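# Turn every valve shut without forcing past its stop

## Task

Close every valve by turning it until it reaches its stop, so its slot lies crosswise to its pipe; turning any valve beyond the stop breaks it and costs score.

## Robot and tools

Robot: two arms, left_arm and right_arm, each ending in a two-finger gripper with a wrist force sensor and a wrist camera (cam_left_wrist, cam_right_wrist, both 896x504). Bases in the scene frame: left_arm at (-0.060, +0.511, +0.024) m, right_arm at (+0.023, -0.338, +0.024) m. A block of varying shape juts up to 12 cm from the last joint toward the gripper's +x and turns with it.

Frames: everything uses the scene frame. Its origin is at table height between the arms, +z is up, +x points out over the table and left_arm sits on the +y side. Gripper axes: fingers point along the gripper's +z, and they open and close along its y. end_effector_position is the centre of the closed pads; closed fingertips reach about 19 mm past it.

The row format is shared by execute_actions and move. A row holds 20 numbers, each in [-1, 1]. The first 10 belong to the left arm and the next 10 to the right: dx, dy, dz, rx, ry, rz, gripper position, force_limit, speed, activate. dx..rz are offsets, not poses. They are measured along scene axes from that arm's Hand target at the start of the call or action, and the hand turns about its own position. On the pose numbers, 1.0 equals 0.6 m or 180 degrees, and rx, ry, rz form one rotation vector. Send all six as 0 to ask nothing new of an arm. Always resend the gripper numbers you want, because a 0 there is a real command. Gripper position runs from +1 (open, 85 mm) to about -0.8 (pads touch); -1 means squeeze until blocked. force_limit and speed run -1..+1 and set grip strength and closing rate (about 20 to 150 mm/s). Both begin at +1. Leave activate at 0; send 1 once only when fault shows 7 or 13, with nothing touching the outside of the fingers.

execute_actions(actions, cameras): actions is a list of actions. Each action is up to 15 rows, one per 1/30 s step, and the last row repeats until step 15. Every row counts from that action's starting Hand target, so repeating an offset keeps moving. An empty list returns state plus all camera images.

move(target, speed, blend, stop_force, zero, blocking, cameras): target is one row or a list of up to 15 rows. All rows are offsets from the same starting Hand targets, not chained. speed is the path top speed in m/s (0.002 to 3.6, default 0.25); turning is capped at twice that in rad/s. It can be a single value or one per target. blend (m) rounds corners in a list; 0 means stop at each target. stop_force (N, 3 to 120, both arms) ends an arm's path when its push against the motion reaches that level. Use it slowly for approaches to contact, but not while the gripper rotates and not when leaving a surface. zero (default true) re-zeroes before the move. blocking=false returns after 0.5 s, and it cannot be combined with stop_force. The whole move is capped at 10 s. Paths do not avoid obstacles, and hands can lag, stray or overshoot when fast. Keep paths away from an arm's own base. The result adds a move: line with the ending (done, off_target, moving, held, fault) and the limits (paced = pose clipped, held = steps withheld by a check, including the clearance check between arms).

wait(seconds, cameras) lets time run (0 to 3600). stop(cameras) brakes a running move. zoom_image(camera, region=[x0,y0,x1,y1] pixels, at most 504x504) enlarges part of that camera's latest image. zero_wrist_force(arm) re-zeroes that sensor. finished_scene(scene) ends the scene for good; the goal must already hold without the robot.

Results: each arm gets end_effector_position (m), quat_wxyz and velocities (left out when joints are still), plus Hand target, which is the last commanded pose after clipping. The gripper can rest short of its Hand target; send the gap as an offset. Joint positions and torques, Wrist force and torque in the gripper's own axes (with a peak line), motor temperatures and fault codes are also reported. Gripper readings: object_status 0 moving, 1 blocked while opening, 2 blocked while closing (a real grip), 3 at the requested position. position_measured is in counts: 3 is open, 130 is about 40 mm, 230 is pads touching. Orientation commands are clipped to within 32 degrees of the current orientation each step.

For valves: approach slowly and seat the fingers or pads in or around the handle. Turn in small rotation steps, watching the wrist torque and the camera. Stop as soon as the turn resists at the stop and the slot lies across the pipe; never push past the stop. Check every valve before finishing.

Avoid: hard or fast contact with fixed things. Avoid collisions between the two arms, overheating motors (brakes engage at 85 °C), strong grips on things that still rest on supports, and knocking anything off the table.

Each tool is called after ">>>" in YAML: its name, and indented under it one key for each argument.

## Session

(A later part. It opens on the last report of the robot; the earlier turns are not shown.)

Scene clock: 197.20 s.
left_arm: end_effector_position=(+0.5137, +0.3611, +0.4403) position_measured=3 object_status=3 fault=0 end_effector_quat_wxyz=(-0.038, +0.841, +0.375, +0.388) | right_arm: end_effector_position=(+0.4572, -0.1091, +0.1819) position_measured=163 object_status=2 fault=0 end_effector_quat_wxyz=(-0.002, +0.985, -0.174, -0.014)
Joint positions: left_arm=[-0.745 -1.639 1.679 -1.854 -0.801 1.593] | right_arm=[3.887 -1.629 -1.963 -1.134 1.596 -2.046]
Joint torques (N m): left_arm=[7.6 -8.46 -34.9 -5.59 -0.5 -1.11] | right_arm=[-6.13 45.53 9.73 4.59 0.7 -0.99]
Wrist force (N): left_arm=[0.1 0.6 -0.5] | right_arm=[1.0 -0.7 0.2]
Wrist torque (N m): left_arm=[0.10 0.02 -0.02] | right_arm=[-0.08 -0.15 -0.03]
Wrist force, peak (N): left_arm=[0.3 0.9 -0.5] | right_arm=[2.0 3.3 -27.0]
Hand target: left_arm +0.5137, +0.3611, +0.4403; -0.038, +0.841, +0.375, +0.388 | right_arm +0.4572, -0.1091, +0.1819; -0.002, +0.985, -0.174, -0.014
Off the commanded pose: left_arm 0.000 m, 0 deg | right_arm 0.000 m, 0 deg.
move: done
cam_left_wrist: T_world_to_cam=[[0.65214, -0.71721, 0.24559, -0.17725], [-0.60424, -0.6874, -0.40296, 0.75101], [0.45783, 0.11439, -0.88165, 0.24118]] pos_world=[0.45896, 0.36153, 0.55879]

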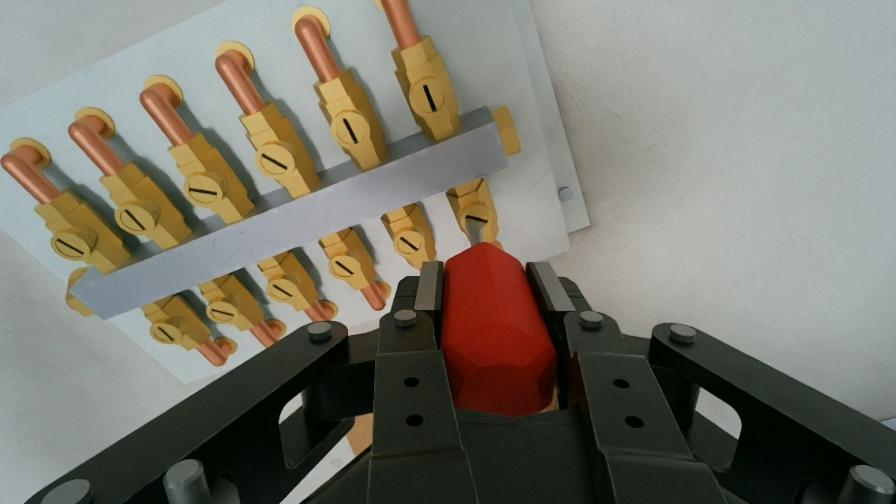

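>>> move:
  target: [0,0,0, 0,0,0, 1,1,1,0, 0.0052,-0.0135,0,0,0,-0.0139,-1,-0.5,-1,0]
  cameras: ["cam_left_wrist"]
  speed: 0.1

>>> zoom_image:
  camera: "cam_left_wrist"
  region: [450, 190, 500, 240]

Scene clock: 200.33 s.
left_arm: end_effector_position=(+0.5137, +0.3611, +0.4403) position_measured=3 object_status=3 fault=0 end_effector_quat_wxyz=(-0.038, +0.841, +0.375, +0.388) | right_arm: end_effector_position=(+0.4603, -0.1173, +0.1819) position_measured=163 object_status=2 fault=0 end_effector_quat_wxyz=(-0.002, +0.981, -0.195, -0.014)
Joint positions: left_arm=[-0.745 -1.639 1.679 -1.854 -0.801 1.593] | right_arm=[3.869 -1.627 -1.966 -1.133 1.597 -2.02]
Joint torques (N m): left_arm=[7.57 -8.83 -34.92 -5.64 -0.52 -1.13] | right_arm=[14.99 38.72 13.78 5.81 2.09 -1.88]
Wrist force (N): left_arm=[0.0 0.2 -0.4] | right_arm=[0.8 -0.7 0.3]
Wrist torque (N m): left_arm=[0.03 0.03 -0.03] | right_arm=[-0.08 -0.11 -0.04]
Wrist force, peak (N): left_arm=[0.4 0.6 -0.7] | right_arm=[-0.2 -2.3 0.2]
Hand target: left_arm +0.5137, +0.3611, +0.4403; -0.038, +0.841, +0.375, +0.388 | right_arm +0.4603, -0.1172, +0.1819; -0.002, +0.981, -0.195, -0.014
Off the commanded pose: left_arm 0.000 m, 0 deg | right_arm 0.000 m, 0 deg.
move: done
cam_left_wrist: T_world_to_cam=[[0.65214, -0.71721, 0.24559, -0.17725], [-0.60424, -0.6874, -0.40296, 0.75101], [0.45783, 0.11439, -0.88165, 0.24118]] pos_world=[0.45896, 0.36153, 0.55879]

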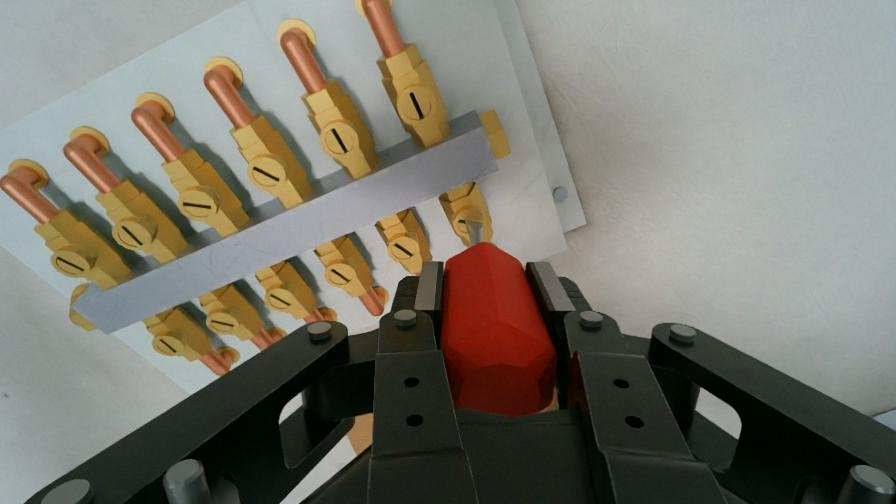

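Scaled by 10.080 from the camera's image (finer frame: 1280x720).

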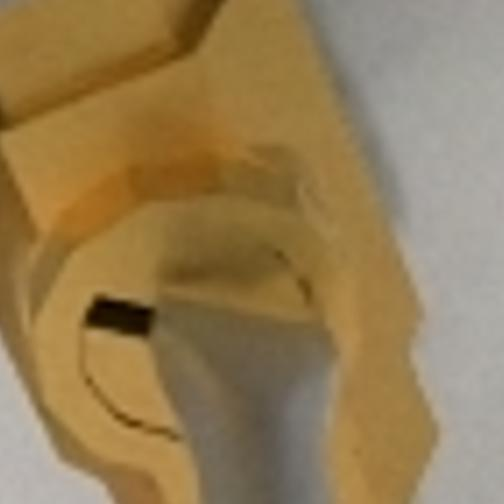

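>>> move:
  target: [0,0,0, 0,0,0, 1,1,1,0, -0.0027,0.0080,0,0,0,0,-1,-0.5,-1,0]
  cameras: ["cam_left_wrist"]
  speed: 0.02

>>> zoom_image:
  camera: "cam_left_wrist"
  region: [450, 190, 500, 240]

Scene clock: 203.00 s.
left_arm: end_effector_position=(+0.5137, +0.3611, +0.4403) position_measured=3 object_status=3 fault=0 end_effector_quat_wxyz=(-0.038, +0.841, +0.375, +0.388) | right_arm: end_effector_position=(+0.4586, -0.1122, +0.1819) position_measured=163 object_status=2 fault=0 end_effector_quat_wxyz=(-0.002, +0.981, -0.195, -0.014)
Joint positions: left_arm=[-0.745 -1.639 1.679 -1.854 -0.801 1.593] | right_arm=[3.88 -1.629 -1.964 -1.133 1.597 -2.01]
Joint torques (N m): left_arm=[7.84 -9.01 -34.55 -5.56 -0.47 -1.18] | right_arm=[-11.18 14.4 33.6 5.71 1.87 -1.76]
Wrist force (N): left_arm=[0.5 0.6 -0.4] | right_arm=[1.0 -0.6 0.3]
Wrist torque (N m): left_arm=[0.09 -0.04 -0.03] | right_arm=[-0.06 -0.14 -0.04]
Wrist force, peak (N): left_arm=[0.1 0.5 -0.8] | right_arm=[1.3 -0.4 0.4]
Hand target: left_arm +0.5137, +0.3611, +0.4403; -0.038, +0.841, +0.375, +0.388 | right_arm +0.4587, -0.1124, +0.1819; -0.002, +0.981, -0.195, -0.014
Off the commanded pose: left_arm 0.000 m, 0 deg | right_arm 0.000 m, 0 deg.
move: done
cam_left_wrist: T_world_to_cam=[[0.65214, -0.71721, 0.24559, -0.17725], [-0.60424, -0.6874, -0.40296, 0.75101], [0.45783, 0.11439, -0.88165, 0.24118]] pos_world=[0.45896, 0.36153, 0.55879]

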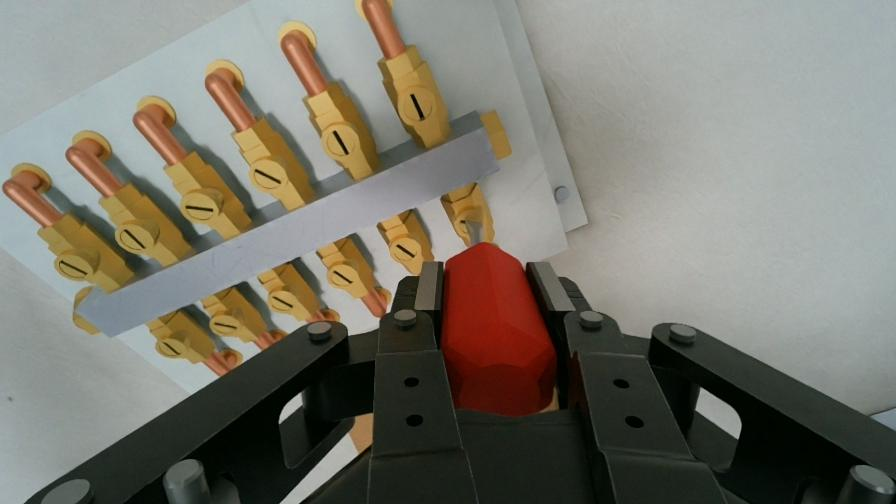

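Scaled by 10.080 from the camera's image (finer frame: 1280x720).

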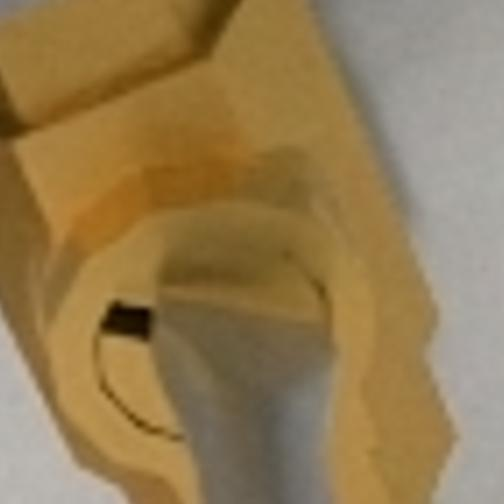

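>>> move:
  target: [0,0,0, 0,0,0, 1,1,1,0, -0.0035,0.0062,0,0,0,0,-1,-0.5,-1,0]
  cameras: ["cam_left_wrist"]
  speed: 0.02

>>> zoom_image:
  camera: "cam_left_wrist"
  region: [450, 190, 500, 240]

Scene clock: 204.50 s.
left_arm: end_effector_position=(+0.5137, +0.3611, +0.4403) position_measured=3 object_status=3 fault=0 end_effector_quat_wxyz=(-0.038, +0.841, +0.375, +0.388) | right_arm: end_effector_position=(+0.4565, -0.1085, +0.1818) position_measured=163 object_status=2 fault=0 end_effector_quat_wxyz=(-0.002, +0.981, -0.195, -0.014)
Joint positions: left_arm=[-0.745 -1.639 1.679 -1.854 -0.801 1.593] | right_arm=[3.888 -1.628 -1.965 -1.132 1.597 -2.001]
Joint torques (N m): left_arm=[7.33 -8.92 -35.1 -5.64 -0.52 -1.07] | right_arm=[-11.16 46.86 7.09 5.71 2.08 -2.05]
Wrist force (N): left_arm=[0.2 0.4 -0.4] | right_arm=[0.9 -0.6 0.2]
Wrist torque (N m): left_arm=[0.06 -0.01 -0.03] | right_arm=[-0.06 -0.12 -0.04]
Wrist force, peak (N): left_arm=[0.4 0.3 -0.8] | right_arm=[1.5 -0.1 0.5]
Hand target: left_arm +0.5137, +0.3611, +0.4403; -0.038, +0.841, +0.375, +0.388 | right_arm +0.4566, -0.1086, +0.1819; -0.002, +0.981, -0.195, -0.014
Off the commanded pose: left_arm 0.000 m, 0 deg | right_arm 0.000 m, 0 deg.
move: done
cam_left_wrist: T_world_to_cam=[[0.65214, -0.71721, 0.24559, -0.17725], [-0.60424, -0.6874, -0.40296, 0.75101], [0.45783, 0.11439, -0.88165, 0.24118]] pos_world=[0.45896, 0.36153, 0.55879]

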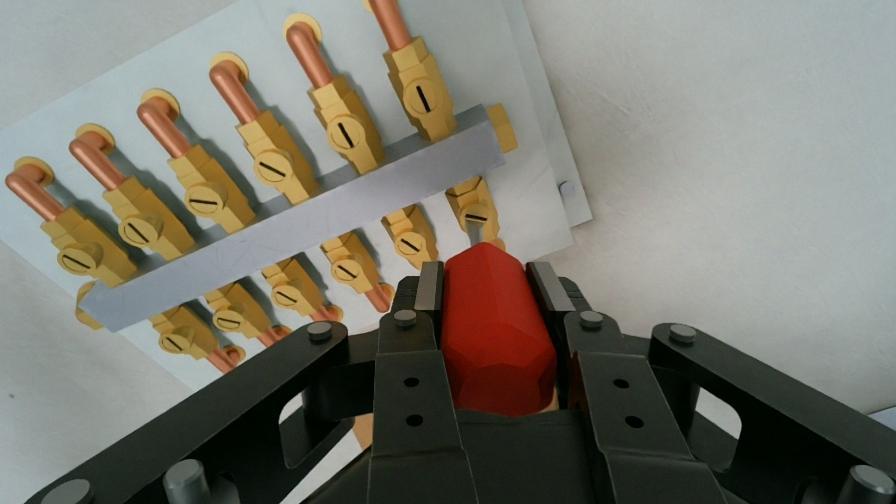

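Scaled by 10.080 from the camera's image (finer frame: 1280x720).

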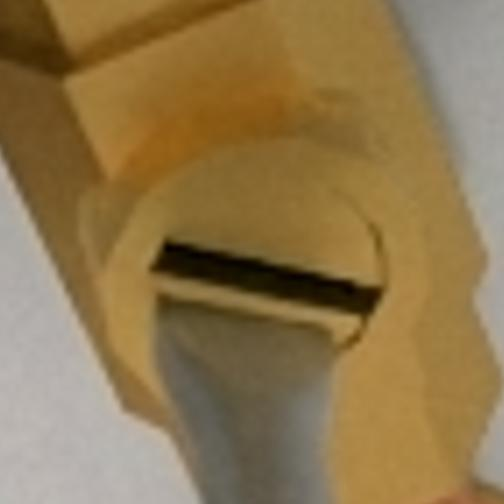

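>>> move:
  target: [0,0,0, 0,0,0, 1,1,1,0, 0.0052,-0.0107,0,0,0,0,-1,-0.5,-1,0]
  cameras: ["cam_left_wrist"]
  speed: 0.02

>>> zoom_image:
  camera: "cam_left_wrist"
  region: [450, 190, 500, 240]

Scene clock: 206.20 s.
left_arm: end_effector_position=(+0.5137, +0.3611, +0.4403) position_measured=3 object_status=3 fault=0 end_effector_quat_wxyz=(-0.038, +0.841, +0.375, +0.388) | right_arm: end_effector_position=(+0.4598, -0.1152, +0.1819) position_measured=163 object_status=2 fault=0 end_effector_quat_wxyz=(-0.002, +0.981, -0.195, -0.014)
Joint positions: left_arm=[-0.745 -1.639 1.679 -1.854 -0.801 1.593] | right_arm=[3.873 -1.628 -1.965 -1.133 1.597 -2.016]
Joint torques (N m): left_arm=[7.49 -8.85 -34.94 -5.63 -0.51 -1.19] | right_arm=[15.09 45.93 8.4 0.15 -1.99 2.16]
Wrist force (N): left_arm=[0.1 0.2 -0.8] | right_arm=[0.8 -0.6 0.4]
Wrist torque (N m): left_arm=[0.04 0.01 -0.02] | right_arm=[-0.06 -0.10 -0.05]
Wrist force, peak (N): left_arm=[-0.1 0.9 -0.5] | right_arm=[1.5 0.0 0.4]
Hand target: left_arm +0.5137, +0.3611, +0.4403; -0.038, +0.841, +0.375, +0.388 | right_arm +0.4597, -0.1151, +0.1819; -0.002, +0.981, -0.195, -0.014
Off the commanded pose: left_arm 0.000 m, 0 deg | right_arm 0.000 m, 0 deg.
move: done
cam_left_wrist: T_world_to_cam=[[0.65214, -0.71721, 0.24559, -0.17725], [-0.60424, -0.6874, -0.40296, 0.75101], [0.45783, 0.11439, -0.88165, 0.24118]] pos_world=[0.45896, 0.36153, 0.55879]

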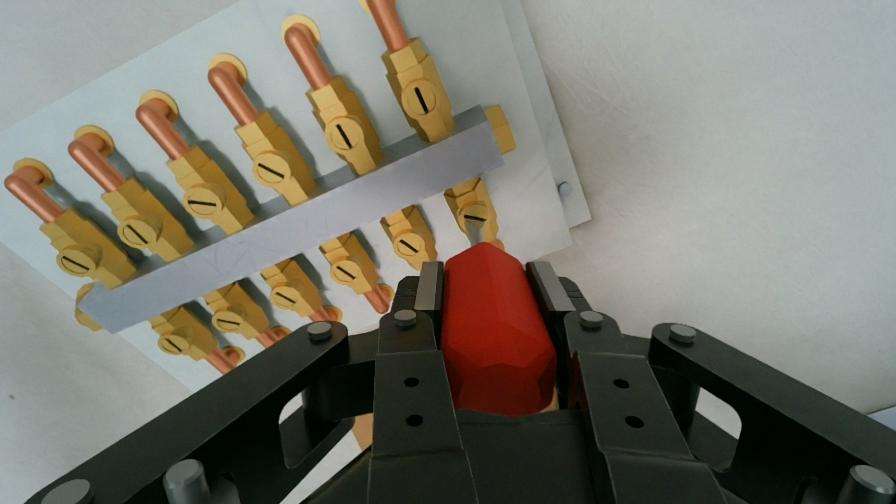

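Scaled by 10.080 from the camera's image (finer frame: 1280x720).

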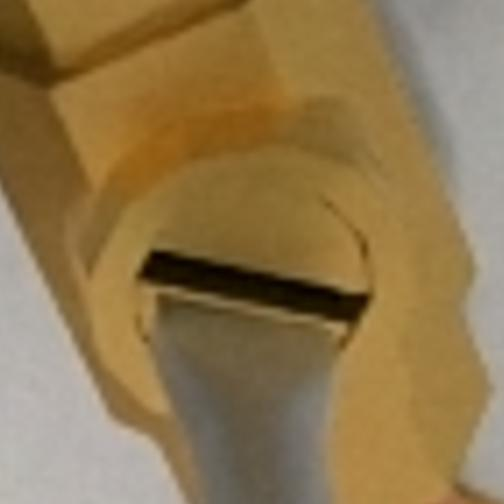

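>>> move:
  target: [0,0,0, 0,0,0, 1,1,1,0, 0.0011,-0.0020,0,0,0,0,-1,-0.5,-1,0]
  cameras: ["cam_left_wrist"]
  speed: 0.02

>>> zoom_image:
  camera: "cam_left_wrist"
  region: [450, 190, 500, 240]

>>> move:
  target: [0,0,0, 0,0,0, 1,1,1,0, 0,0,-0.01,0,0,0.00,-1,-0.5,-1,0]
  cameras: ["cam_left_wrist"]
  speed: 0.01
  stop_force: 5

>>> zoom_image:
  camera: "cam_left_wrist"
  region: [450, 190, 500, 240]

Scene clock: 208.10 s.
left_arm: end_effector_position=(+0.5137, +0.3611, +0.4403) position_measured=3 object_status=3 fault=0 end_effector_quat_wxyz=(-0.038, +0.841, +0.375, +0.388) | right_arm: end_effector_position=(+0.4603, -0.1163, +0.1819) position_measured=163 object_status=2 fault=0 end_effector_quat_wxyz=(-0.002, +0.981, -0.195, -0.014)
Joint positions: left_arm=[-0.745 -1.639 1.679 -1.854 -0.801 1.593] | right_arm=[3.871 -1.628 -1.965 -1.133 1.597 -2.019]
Joint torques (N m): left_arm=[7.64 -8.45 -34.4 -5.65 -0.57 -1.2] | right_arm=[-3.46 14.18 37.12 0.32 -1.71 1.97]
Wrist force (N): left_arm=[0.2 0.3 -0.6] | right_arm=[1.2 -0.6 0.1]
Wrist torque (N m): left_arm=[0.05 -0.01 -0.02] | right_arm=[-0.06 -0.17 0.09]
Wrist force, peak (N): left_arm=[-0.1 0.8 -0.6] | right_arm=[1.4 -0.4 0.4]
Hand target: left_arm +0.5137, +0.3611, +0.4403; -0.038, +0.841, +0.375, +0.388 | right_arm +0.4604, -0.1163, +0.1819; -0.002, +0.981, -0.195, -0.014
Off the commanded pose: left_arm 0.000 m, 0 deg | right_arm 0.000 m, 0 deg.
move: done
cam_left_wrist: T_world_to_cam=[[0.65214, -0.71721, 0.24559, -0.17725], [-0.60424, -0.6874, -0.40296, 0.75101], [0.45783, 0.11439, -0.88165, 0.24118]] pos_world=[0.45896, 0.36153, 0.55879]

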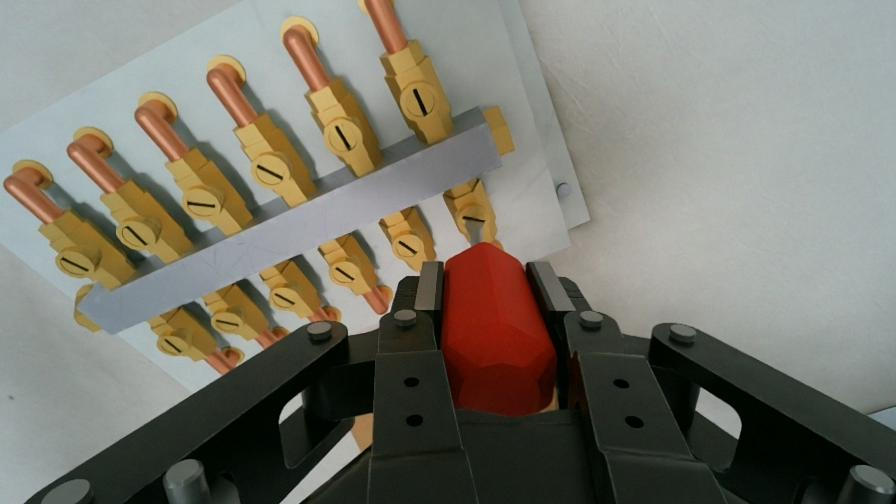

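Scaled by 10.080 from the camera's image (finer frame: 1280x720).

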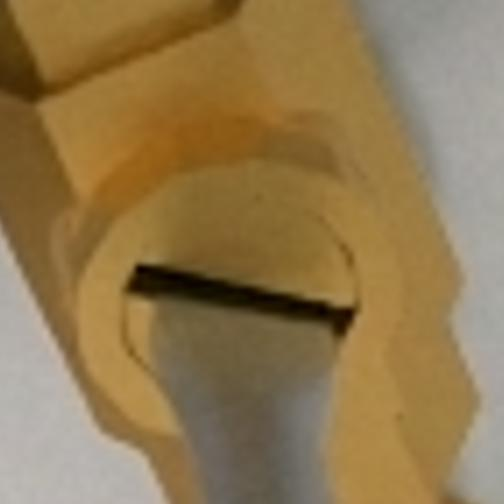

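Scene clock: 209.47 s.
left_arm: end_effector_position=(+0.5137, +0.3611, +0.4403) position_measured=3 object_status=3 fault=0 end_effector_quat_wxyz=(-0.038, +0.841, +0.375, +0.388) | right_arm: end_effector_position=(+0.4604, -0.1162, +0.1798) position_measured=163 object_status=2 fault=0 end_effector_quat_wxyz=(-0.003, +0.981, -0.195, -0.014)
Joint positions: left_arm=[-0.745 -1.639 1.679 -1.854 -0.801 1.593] | right_arm=[3.871 -1.63 -1.968 -1.127 1.597 -2.019]
Joint torques (N m): left_arm=[7.81 -8.61 -35.26 -5.62 -0.55 -1.19] | right_arm=[-2.67 44.77 36.7 0.08 -1.41 1.81]
Wrist force (N): left_arm=[0.2 0.4 -0.3] | right_arm=[0.5 -0.2 -3.8]
Wrist torque (N m): left_arm=[0.06 0.01 -0.02] | right_arm=[-0.06 -0.17 0.09]
Wrist force, peak (N): left_arm=[0.0 0.7 -0.5] | right_arm=[0.3 3.1 -14.7]
Hand target: left_arm +0.5137, +0.3611, +0.4403; -0.038, +0.841, +0.375, +0.388 | right_arm +0.4604, -0.1162, +0.1798; -0.003, +0.981, -0.195, -0.014 (not the last commanded pose)
Off the commanded pose: left_arm 0.000 m, 0 deg | right_arm 0.004 m, 0 deg.
move: contact (right_arm)
cam_left_wrist: T_world_to_cam=[[0.65214, -0.71721, 0.24559, -0.17725], [-0.60424, -0.6874, -0.40296, 0.75101], [0.45783, 0.11439, -0.88165, 0.24118]] pos_world=[0.45896, 0.36153, 0.55879]

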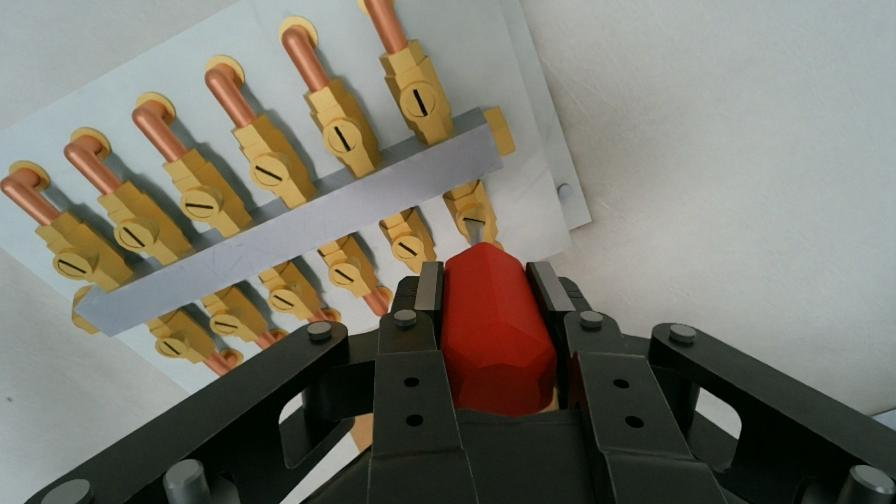

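Scaled by 10.080 from the camera's image (finer frame: 1280x720).

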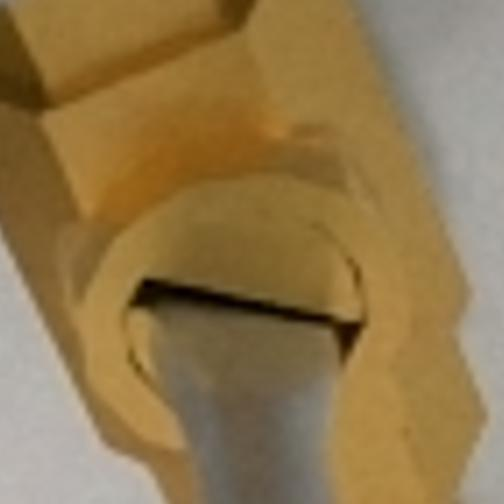

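>>> move:
  target: [0,0,0, 0,0,0, 1,1,1,0, 0.0007,-0.0013,0.0000,0,0,0,-1,-0.5,-1,0]
  cameras: []
  speed: 0.01

>>> move:
  target: [0,0,0, 0,0,0, 1,1,1,0, 0,0,-0.01,0,0,0.00,-1,-0.5,-1,0]
  cameras: ["cam_left_wrist"]
  speed: 0.01
  stop_force: 5

>>> zoom_image:
  camera: "cam_left_wrist"
  region: [450, 190, 500, 240]

Scene clock: 210.77 s.
left_arm: end_effector_position=(+0.5137, +0.3611, +0.4403) position_measured=3 object_status=3 fault=0 end_effector_quat_wxyz=(-0.038, +0.841, +0.375, +0.388) | right_arm: end_effector_position=(+0.4608, -0.1170, +0.1798) position_measured=163 object_status=2 fault=0 end_effector_quat_wxyz=(-0.003, +0.981, -0.195, -0.014)
Joint positions: left_arm=[-0.745 -1.639 1.679 -1.854 -0.801 1.593] | right_arm=[3.869 -1.63 -1.968 -1.127 1.597 -2.02]
Joint torques (N m): left_arm=[7.71 -8.69 -35.37 -5.7 -0.54 -1.2] | right_arm=[-1.66 32.84 37.32 0.03 -1.84 -0.21]
Wrist force (N): left_arm=[0.0 0.4 -0.3] | right_arm=[0.9 -0.5 -0.1]
Wrist torque (N m): left_arm=[0.07 0.02 -0.02] | right_arm=[-0.05 -0.11 0.09]
Wrist force, peak (N): left_arm=[0.1 0.4 -0.8] | right_arm=[0.4 -0.6 -3.9]
Hand target: left_arm +0.5137, +0.3611, +0.4403; -0.038, +0.841, +0.375, +0.388 | right_arm +0.4608, -0.1170, +0.1798; -0.003, +0.981, -0.195, -0.014
Off the commanded pose: left_arm 0.000 m, 0 deg | right_arm 0.000 m, 0 deg.
move: done

Scene clock: 212.00 s.
left_arm: end_effector_position=(+0.5137, +0.3611, +0.4403) position_measured=3 object_status=3 fault=0 end_effector_quat_wxyz=(-0.038, +0.841, +0.375, +0.388) | right_arm: end_effector_position=(+0.4609, -0.1170, +0.1792) position_measured=163 object_status=2 fault=0 end_effector_quat_wxyz=(-0.003, +0.981, -0.195, -0.014)
Joint positions: left_arm=[-0.745 -1.639 1.679 -1.854 -0.801 1.593] | right_arm=[3.869 -1.631 -1.969 -1.125 1.597 -2.02]
Joint torques (N m): left_arm=[7.58 -8.65 -34.98 -5.63 -0.57 -1.15] | right_arm=[1.37 46.26 37.06 0 -2.02 1.12]
Wrist force (N): left_arm=[0.1 0.4 -0.4] | right_arm=[-0.1 -1.4 -0.4]
Wrist torque (N m): left_arm=[0.06 0.01 -0.03] | right_arm=[0.03 -0.17 0.13]
Wrist force, peak (N): left_arm=[0.1 0.6 -0.8] | right_arm=[-0.9 3.1 -14.6]
Hand target: left_arm +0.5137, +0.3611, +0.4403; -0.038, +0.841, +0.375, +0.388 | right_arm +0.4609, -0.1170, +0.1792; -0.003, +0.981, -0.195, -0.014 (not the last commanded pose)
Off the commanded pose: left_arm 0.000 m, 0 deg | right_arm 0.005 m, 0 deg.
move: contact (right_arm)
cam_left_wrist: T_world_to_cam=[[0.65214, -0.71721, 0.24559, -0.17725], [-0.60424, -0.6874, -0.40296, 0.75101], [0.45783, 0.11439, -0.88165, 0.24118]] pos_world=[0.45896, 0.36153, 0.55879]

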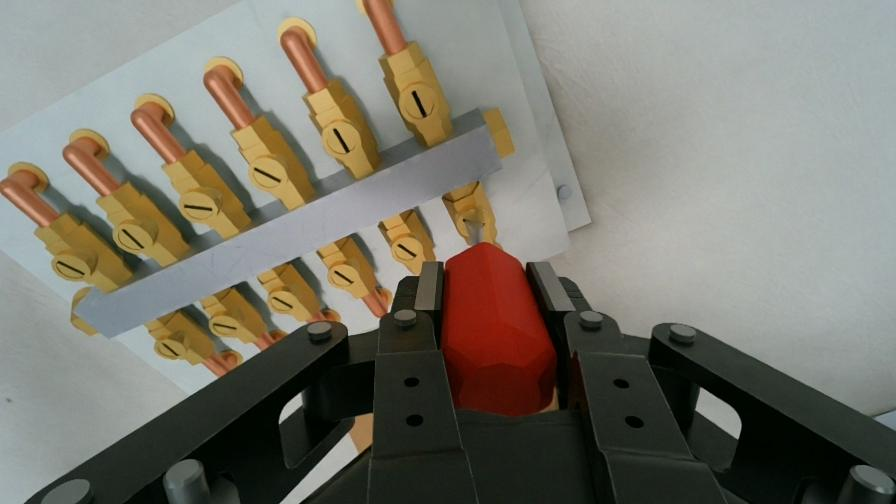

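Scaled by 10.080 from the camera's image (finer frame: 1280x720).

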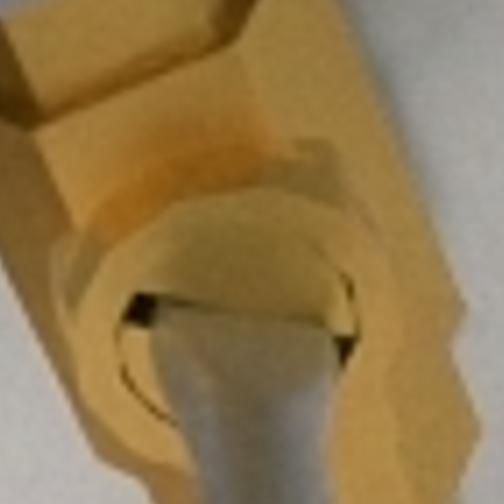

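>>> move:
  target: [0,0,0, 0,0,0, 1,1,1,0, 0,0.0002,-0.0003,0,0,0.0222,-1,-0.5,-1,0]
  cameras: []
  speed: 0.05

>>> move:
  target: [0,0,0, 0,0,0, 1,1,1,0, 0,0.0002,-0.0003,0,0,0.0222,-1,-0.5,-1,0]
  cameras: ["cam_left_wrist"]
  speed: 0.05

>>> zoom_image:
  camera: "cam_left_wrist"
  region: [450, 190, 500, 240]

>>> move:
  target: [0,0,0, 0,0,0, 1,1,1,0, 0,0.0002,0,0,0,0.0222,-1,-0.5,-1,0]
  cameras: ["cam_left_wrist"]
  speed: 0.05

>>> zoom_image:
  camera: "cam_left_wrist"
  region: [450, 190, 500, 240]

Scene clock: 214.03 s.
left_arm: end_effector_position=(+0.5137, +0.3611, +0.4403) position_measured=3 object_status=3 fault=0 end_effector_quat_wxyz=(-0.038, +0.841, +0.375, +0.388) | right_arm: end_effector_position=(+0.4609, -0.1168, +0.1791) position_measured=163 object_status=2 fault=0 end_effector_quat_wxyz=(-0.002, +0.987, -0.161, -0.014)
Joint positions: left_arm=[-0.745 -1.639 1.679 -1.854 -0.801 1.593] | right_arm=[3.87 -1.632 -1.968 -1.127 1.596 -2.09]
Joint torques (N m): left_arm=[7.81 -8.78 -34.78 -5.65 -0.59 -1.21] | right_arm=[14.19 6.52 32.15 -0.2 -1.49 2.08]
Wrist force (N): left_arm=[-0.1 0.2 -0.6] | right_arm=[1.4 -0.1 -7.1]
Wrist torque (N m): left_arm=[0.04 0.05 -0.02] | right_arm=[-0.10 -0.08 0.25]
Wrist force, peak (N): left_arm=[-0.1 0.7 -0.6] | right_arm=[1.4 -0.1 -7.1]
Hand target: left_arm +0.5137, +0.3611, +0.4403; -0.038, +0.841, +0.375, +0.388 | right_arm +0.4609, -0.1168, +0.1791; -0.002, +0.987, -0.161, -0.014
Off the commanded pose: left_arm 0.000 m, 0 deg | right_arm 0.000 m, 0 deg.
move: done

Scene clock: 215.03 s.
left_arm: end_effector_position=(+0.5137, +0.3611, +0.4403) position_measured=3 object_status=3 fault=0 end_effector_quat_wxyz=(-0.038, +0.841, +0.375, +0.388) | right_arm: end_effector_position=(+0.4609, -0.1167, +0.1789) position_measured=163 object_status=2 fault=0 end_effector_quat_wxyz=(-0.002, +0.992, -0.126, -0.014)
Joint positions: left_arm=[-0.745 -1.639 1.679 -1.854 -0.801 1.593] | right_arm=[3.87 -1.633 -1.967 -1.129 1.595 -2.159]
Joint torques (N m): left_arm=[7.99 -8.84 -34.89 -5.66 -0.58 -1.13] | right_arm=[13.28 4.68 28.07 -0.7 -1.46 2.18]
Wrist force (N): left_arm=[-0.1 0.4 -0.6] | right_arm=[1.6 0.2 -14.8]
Wrist torque (N m): left_arm=[0.07 0.03 -0.02] | right_arm=[-0.17 0.02 0.29]
Wrist force, peak (N): left_arm=[0.4 0.5 -0.8] | right_arm=[1.7 0.3 -15.0]
Hand target: left_arm +0.5137, +0.3611, +0.4403; -0.038, +0.841, +0.375, +0.388 | right_arm +0.4609, -0.1167, +0.1789; -0.002, +0.992, -0.126, -0.014
Off the commanded pose: left_arm 0.000 m, 0 deg | right_arm 0.000 m, 0 deg.
move: done
cam_left_wrist: T_world_to_cam=[[0.65214, -0.71721, 0.24559, -0.17725], [-0.60424, -0.6874, -0.40296, 0.75101], [0.45783, 0.11439, -0.88165, 0.24118]] pos_world=[0.45896, 0.36153, 0.55879]

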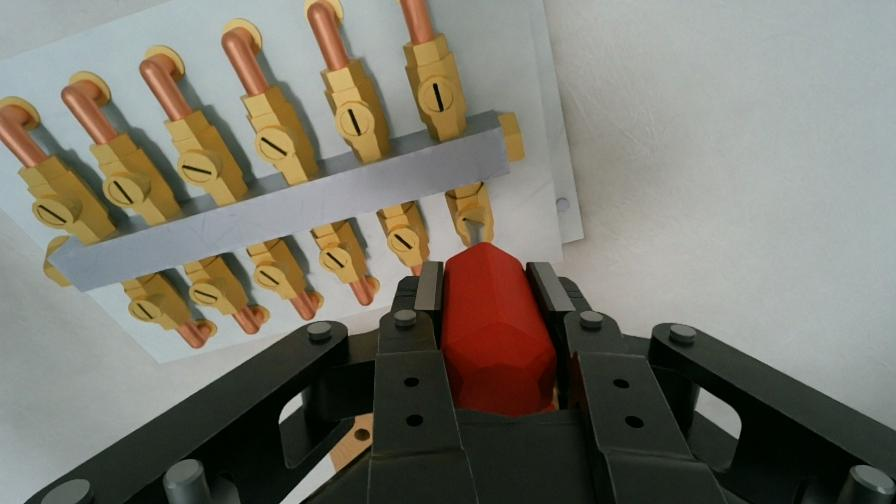

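Scaled by 10.080 from the camera's image (finer frame: 1280x720).

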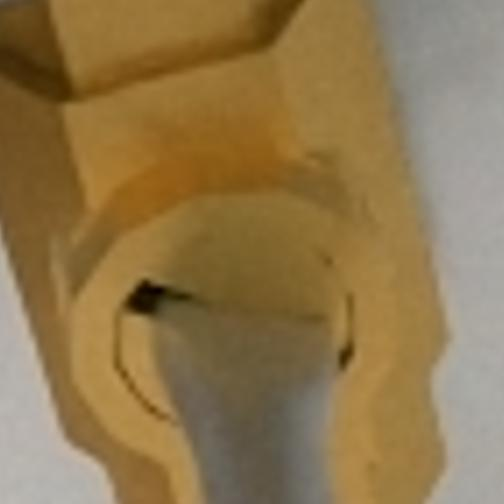

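Scene clock: 216.03 s.
left_arm: end_effector_position=(+0.5137, +0.3611, +0.4403) position_measured=3 object_status=3 fault=0 end_effector_quat_wxyz=(-0.038, +0.841, +0.375, +0.388) | right_arm: end_effector_position=(+0.4609, -0.1166, +0.1789) position_measured=163 object_status=2 fault=0 end_effector_quat_wxyz=(-0.001, +0.996, -0.092, -0.014) end_effector_velocity=(+0.000, +0.000, +0.000) end_effector_angular_velocity=(-0.001, +0.000, -0.005)
Joint positions: left_arm=[-0.745 -1.639 1.679 -1.854 -0.801 1.593] | right_arm=[3.871 -1.634 -1.966 -1.131 1.593 -2.228]
Joint velocities: left_arm=[within noise] | right_arm=[0 0 0 0 -0.001 0.005]
Joint torques (N m): left_arm=[7.54 -8.92 -34.75 -5.55 -0.59 -1.14] | right_arm=[12.93 2.61 24.9 -1.15 -1.43 2.14]
Wrist force (N): left_arm=[0.0 0.6 -0.3] | right_arm=[0.9 -0.1 -20.3]
Wrist torque (N m): left_arm=[0.10 0.02 -0.02] | right_arm=[-0.03 -0.09 0.12]
Wrist force, peak (N): left_arm=[0.2 0.7 -0.7] | right_arm=[0.3 0.4 -21.1]
Hand target: left_arm +0.5137, +0.3611, +0.4403; -0.038, +0.841, +0.375, +0.388 | right_arm +0.4609, -0.1166, +0.1789; -0.001, +0.996, -0.092, -0.014
Off the commanded pose: left_arm 0.000 m, 0 deg | right_arm 0.000 m, 0 deg.
move: done
cam_left_wrist: T_world_to_cam=[[0.65214, -0.71721, 0.24559, -0.17725], [-0.60424, -0.6874, -0.40296, 0.75101], [0.45783, 0.11439, -0.88165, 0.24118]] pos_world=[0.45896, 0.36153, 0.55879]

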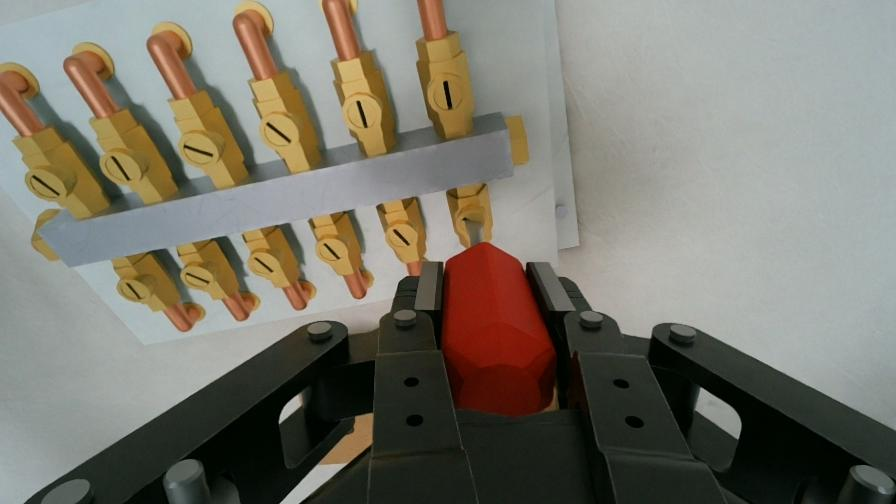

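Scaled by 10.080 from the camera's image (finer frame: 1280x720).

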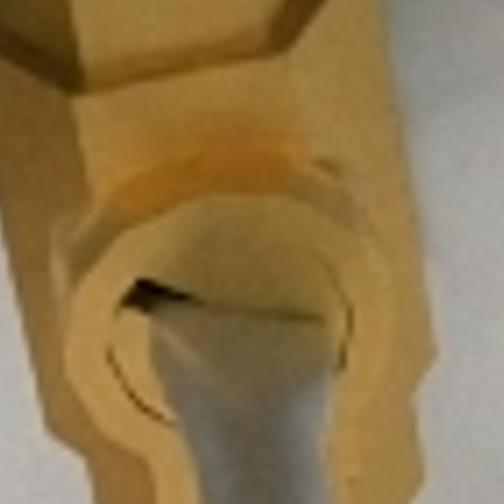

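>>> move:
  target: [0,0,0, 0,0,0, 1,1,1,0, 0,-0.0003,0.0005,0,0,-0.0722,-1,-0.5,-1,0]
  cameras: ["cam_left_wrist"]
  speed: 0.05

>>> zoom_image:
  camera: "cam_left_wrist"
  region: [450, 190, 500, 240]

Scene clock: 220.80 s.
left_arm: end_effector_position=(+0.5137, +0.3611, +0.4403) position_measured=3 object_status=3 fault=0 end_effector_quat_wxyz=(-0.038, +0.841, +0.375, +0.388) | right_arm: end_effector_position=(+0.4609, -0.1168, +0.1792) position_measured=163 object_status=2 fault=0 end_effector_quat_wxyz=(-0.003, +0.979, -0.204, -0.014) end_effector_velocity=(+0.000, +0.000, +0.001) end_effector_angular_velocity=(+0.001, -0.002, +0.005)
Joint positions: left_arm=[-0.745 -1.639 1.679 -1.854 -0.801 1.593] | right_arm=[3.869 -1.631 -1.969 -1.124 1.597 -2.003]
Joint velocities: left_arm=[within noise] | right_arm=[0 0.002 0 0 -0.001 -0.005]
Joint torques (N m): left_arm=[7.62 -8.55 -35.29 -5.7 -0.55 -1.17] | right_arm=[-9.12 34.98 4.58 6.47 1.65 -2.01]
Wrist force (N): left_arm=[0.4 0.3 -0.3] | right_arm=[-1.9 6.1 -17.9]
Wrist torque (N m): left_arm=[0.04 -0.03 -0.03] | right_arm=[-0.62 -0.36 -0.06]
Wrist force, peak (N): left_arm=[0.0 0.9 -0.6] | right_arm=[0.1 2.4 -24.7]
Hand target: left_arm +0.5137, +0.3611, +0.4403; -0.038, +0.841, +0.375, +0.388 | right_arm +0.4609, -0.1168, +0.1792; -0.003, +0.979, -0.204, -0.014
Off the commanded pose: left_arm 0.000 m, 0 deg | right_arm 0.000 m, 0 deg.
move: done
cam_left_wrist: T_world_to_cam=[[0.65214, -0.71721, 0.24559, -0.17725], [-0.60424, -0.6874, -0.40296, 0.75101], [0.45783, 0.11439, -0.88165, 0.24118]] pos_world=[0.45896, 0.36153, 0.55879]

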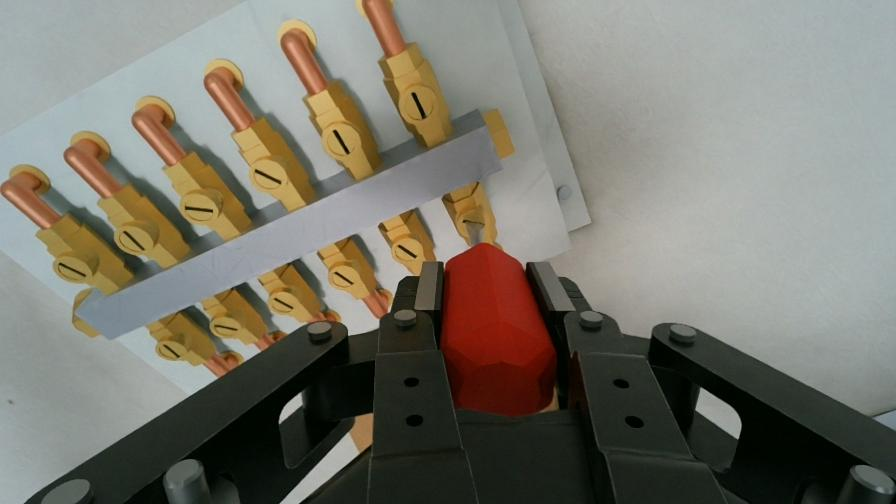

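Scaled by 10.080 from the camera's image (finer frame: 1280x720).

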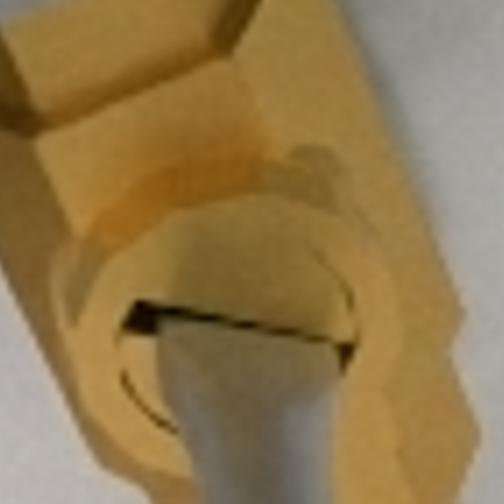

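>>> move:
  target: [0,0,0, 0,0,0, 1,1,1,0, 0,0,0.0045,0,0,0,-1,-0.5,-1,0]
  cameras: ["cam_left_wrist"]
  speed: 0.05

>>> zoom_image:
  camera: "cam_left_wrist"
  region: [450, 190, 500, 240]

Scene clock: 222.10 s.
left_arm: end_effector_position=(+0.5137, +0.3611, +0.4403) position_measured=3 object_status=3 fault=0 end_effector_quat_wxyz=(-0.038, +0.841, +0.375, +0.388) | right_arm: end_effector_position=(+0.4610, -0.1167, +0.1820) position_measured=163 object_status=2 fault=0 end_effector_quat_wxyz=(-0.003, +0.979, -0.204, -0.014)
Joint positions: left_arm=[-0.745 -1.639 1.679 -1.854 -0.801 1.593] | right_arm=[3.869 -1.628 -1.965 -1.132 1.597 -2.003]
Joint torques (N m): left_arm=[7.59 -8.5 -35.48 -5.67 -0.46 -1.15] | right_arm=[-2.97 22.37 15.65 5.94 -0.84 -2.04]
Wrist force (N): left_arm=[0.2 0.2 -0.3] | right_arm=[1.0 -0.5 0.1]
Wrist torque (N m): left_arm=[0.03 0.00 -0.03] | right_arm=[-0.04 -0.12 -0.05]
Wrist force, peak (N): left_arm=[0.2 0.8 -0.7] | right_arm=[-2.1 6.1 -18.1]
Hand target: left_arm +0.5137, +0.3611, +0.4403; -0.038, +0.841, +0.375, +0.388 | right_arm +0.4609, -0.1168, +0.1819; -0.003, +0.979, -0.204, -0.014
Off the commanded pose: left_arm 0.000 m, 0 deg | right_arm 0.000 m, 0 deg.
move: done
cam_left_wrist: T_world_to_cam=[[0.65214, -0.71721, 0.24559, -0.17725], [-0.60424, -0.6874, -0.40296, 0.75101], [0.45783, 0.11439, -0.88165, 0.24118]] pos_world=[0.45896, 0.36153, 0.55879]

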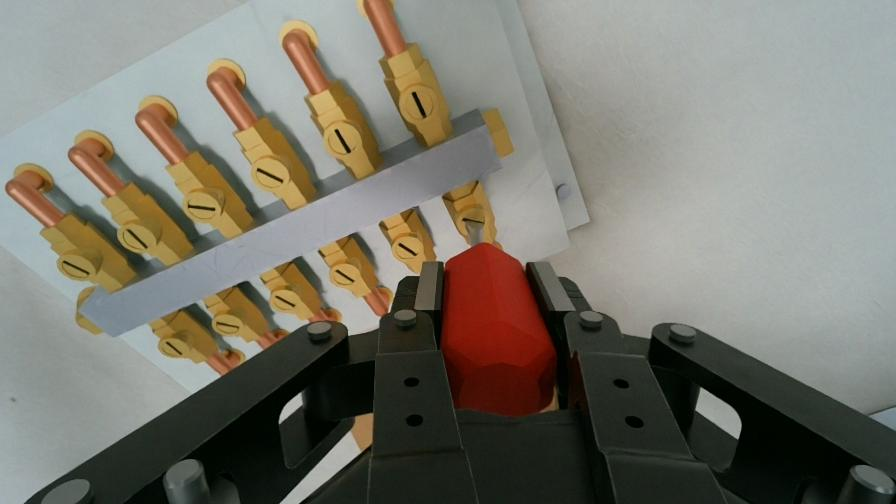

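Scaled by 10.080 from the camera's image (finer frame: 1280x720).

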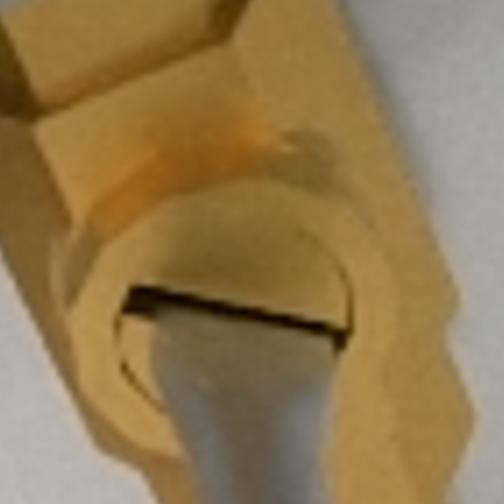

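>>> move:
  target: [0,0,0, 0,0,0, 1,1,1,0, 0.0006,0.0003,0,0,0,0,-1,-0.5,-1,0]
  cameras: []
  speed: 0.02

>>> move:
  target: [0,0,0, 0,0,0, 1,1,1,0, 0,0,-0.01,0,0,0.00,-1,-0.5,-1,0]
  cameras: ["cam_left_wrist"]
  speed: 0.01
  stop_force: 5

>>> zoom_image:
  camera: "cam_left_wrist"
  region: [450, 190, 500, 240]

Scene clock: 223.50 s.
left_arm: end_effector_position=(+0.5137, +0.3611, +0.4403) position_measured=3 object_status=3 fault=0 end_effector_quat_wxyz=(-0.038, +0.841, +0.375, +0.388) | right_arm: end_effector_position=(+0.4613, -0.1166, +0.1818) position_measured=163 object_status=2 fault=0 end_effector_quat_wxyz=(-0.003, +0.979, -0.204, -0.014)
Joint positions: left_arm=[-0.745 -1.639 1.679 -1.854 -0.801 1.593] | right_arm=[3.869 -1.629 -1.964 -1.132 1.597 -2.003]
Joint torques (N m): left_arm=[7.21 -8.04 -35.48 -5.59 -0.52 -1.07] | right_arm=[-11.16 23.23 37.88 2.71 -1.75 -1.34]
Wrist force (N): left_arm=[0.1 0.5 -0.5] | right_arm=[0.8 -0.6 0.1]
Wrist torque (N m): left_arm=[0.08 0.03 -0.03] | right_arm=[-0.06 -0.09 -0.04]
Wrist force, peak (N): left_arm=[0.3 0.6 -0.6] | right_arm=[1.3 -0.7 0.4]
Hand target: left_arm +0.5137, +0.3611, +0.4403; -0.038, +0.841, +0.375, +0.388 | right_arm +0.4613, -0.1166, +0.1819; -0.003, +0.979, -0.204, -0.014
Off the commanded pose: left_arm 0.000 m, 0 deg | right_arm 0.000 m, 0 deg.
move: done

Scene clock: 224.97 s.
left_arm: end_effector_position=(+0.5137, +0.3611, +0.4403) position_measured=3 object_status=3 fault=0 end_effector_quat_wxyz=(-0.038, +0.841, +0.375, +0.388) | right_arm: end_effector_position=(+0.4613, -0.1166, +0.1792) position_measured=163 object_status=2 fault=0 end_effector_quat_wxyz=(-0.003, +0.979, -0.204, -0.014)
Joint positions: left_arm=[-0.745 -1.639 1.679 -1.854 -0.801 1.593] | right_arm=[3.869 -1.632 -1.968 -1.124 1.597 -2.003]
Joint torques (N m): left_arm=[7.2 -8.6 -35 -5.64 -0.56 -1.14] | right_arm=[-11.01 46.51 36.45 0.05 -1.73 -0.64]
Wrist force (N): left_arm=[0.0 0.5 -0.4] | right_arm=[1.4 -1.1 -1.2]
Wrist torque (N m): left_arm=[0.09 0.03 -0.03] | right_arm=[-0.01 -0.10 0.00]
Wrist force, peak (N): left_arm=[0.2 0.6 -0.8] | right_arm=[0.7 3.1 -13.1]
Hand target: left_arm +0.5137, +0.3611, +0.4403; -0.038, +0.841, +0.375, +0.388 | right_arm +0.4613, -0.1166, +0.1792; -0.003, +0.979, -0.204, -0.014 (not the last commanded pose)
Off the commanded pose: left_arm 0.000 m, 0 deg | right_arm 0.003 m, 0 deg.
move: contact (right_arm)
cam_left_wrist: T_world_to_cam=[[0.65214, -0.71721, 0.24559, -0.17725], [-0.60424, -0.6874, -0.40296, 0.75101], [0.45783, 0.11439, -0.88165, 0.24118]] pos_world=[0.45896, 0.36153, 0.55879]

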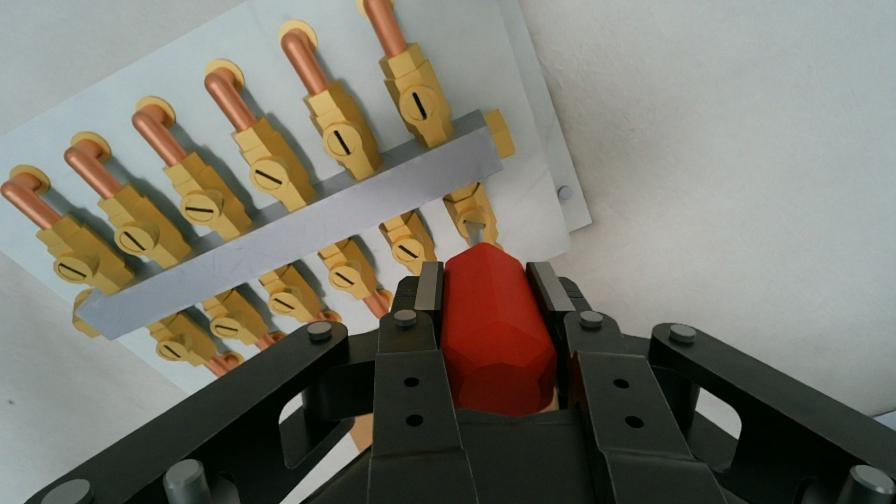

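Scaled by 10.080 from the camera's image (finer frame: 1280x720).

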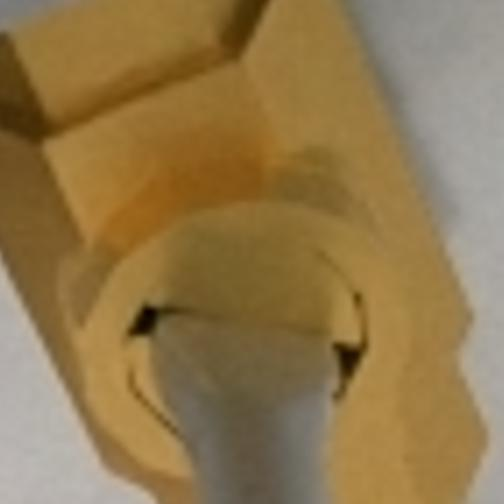

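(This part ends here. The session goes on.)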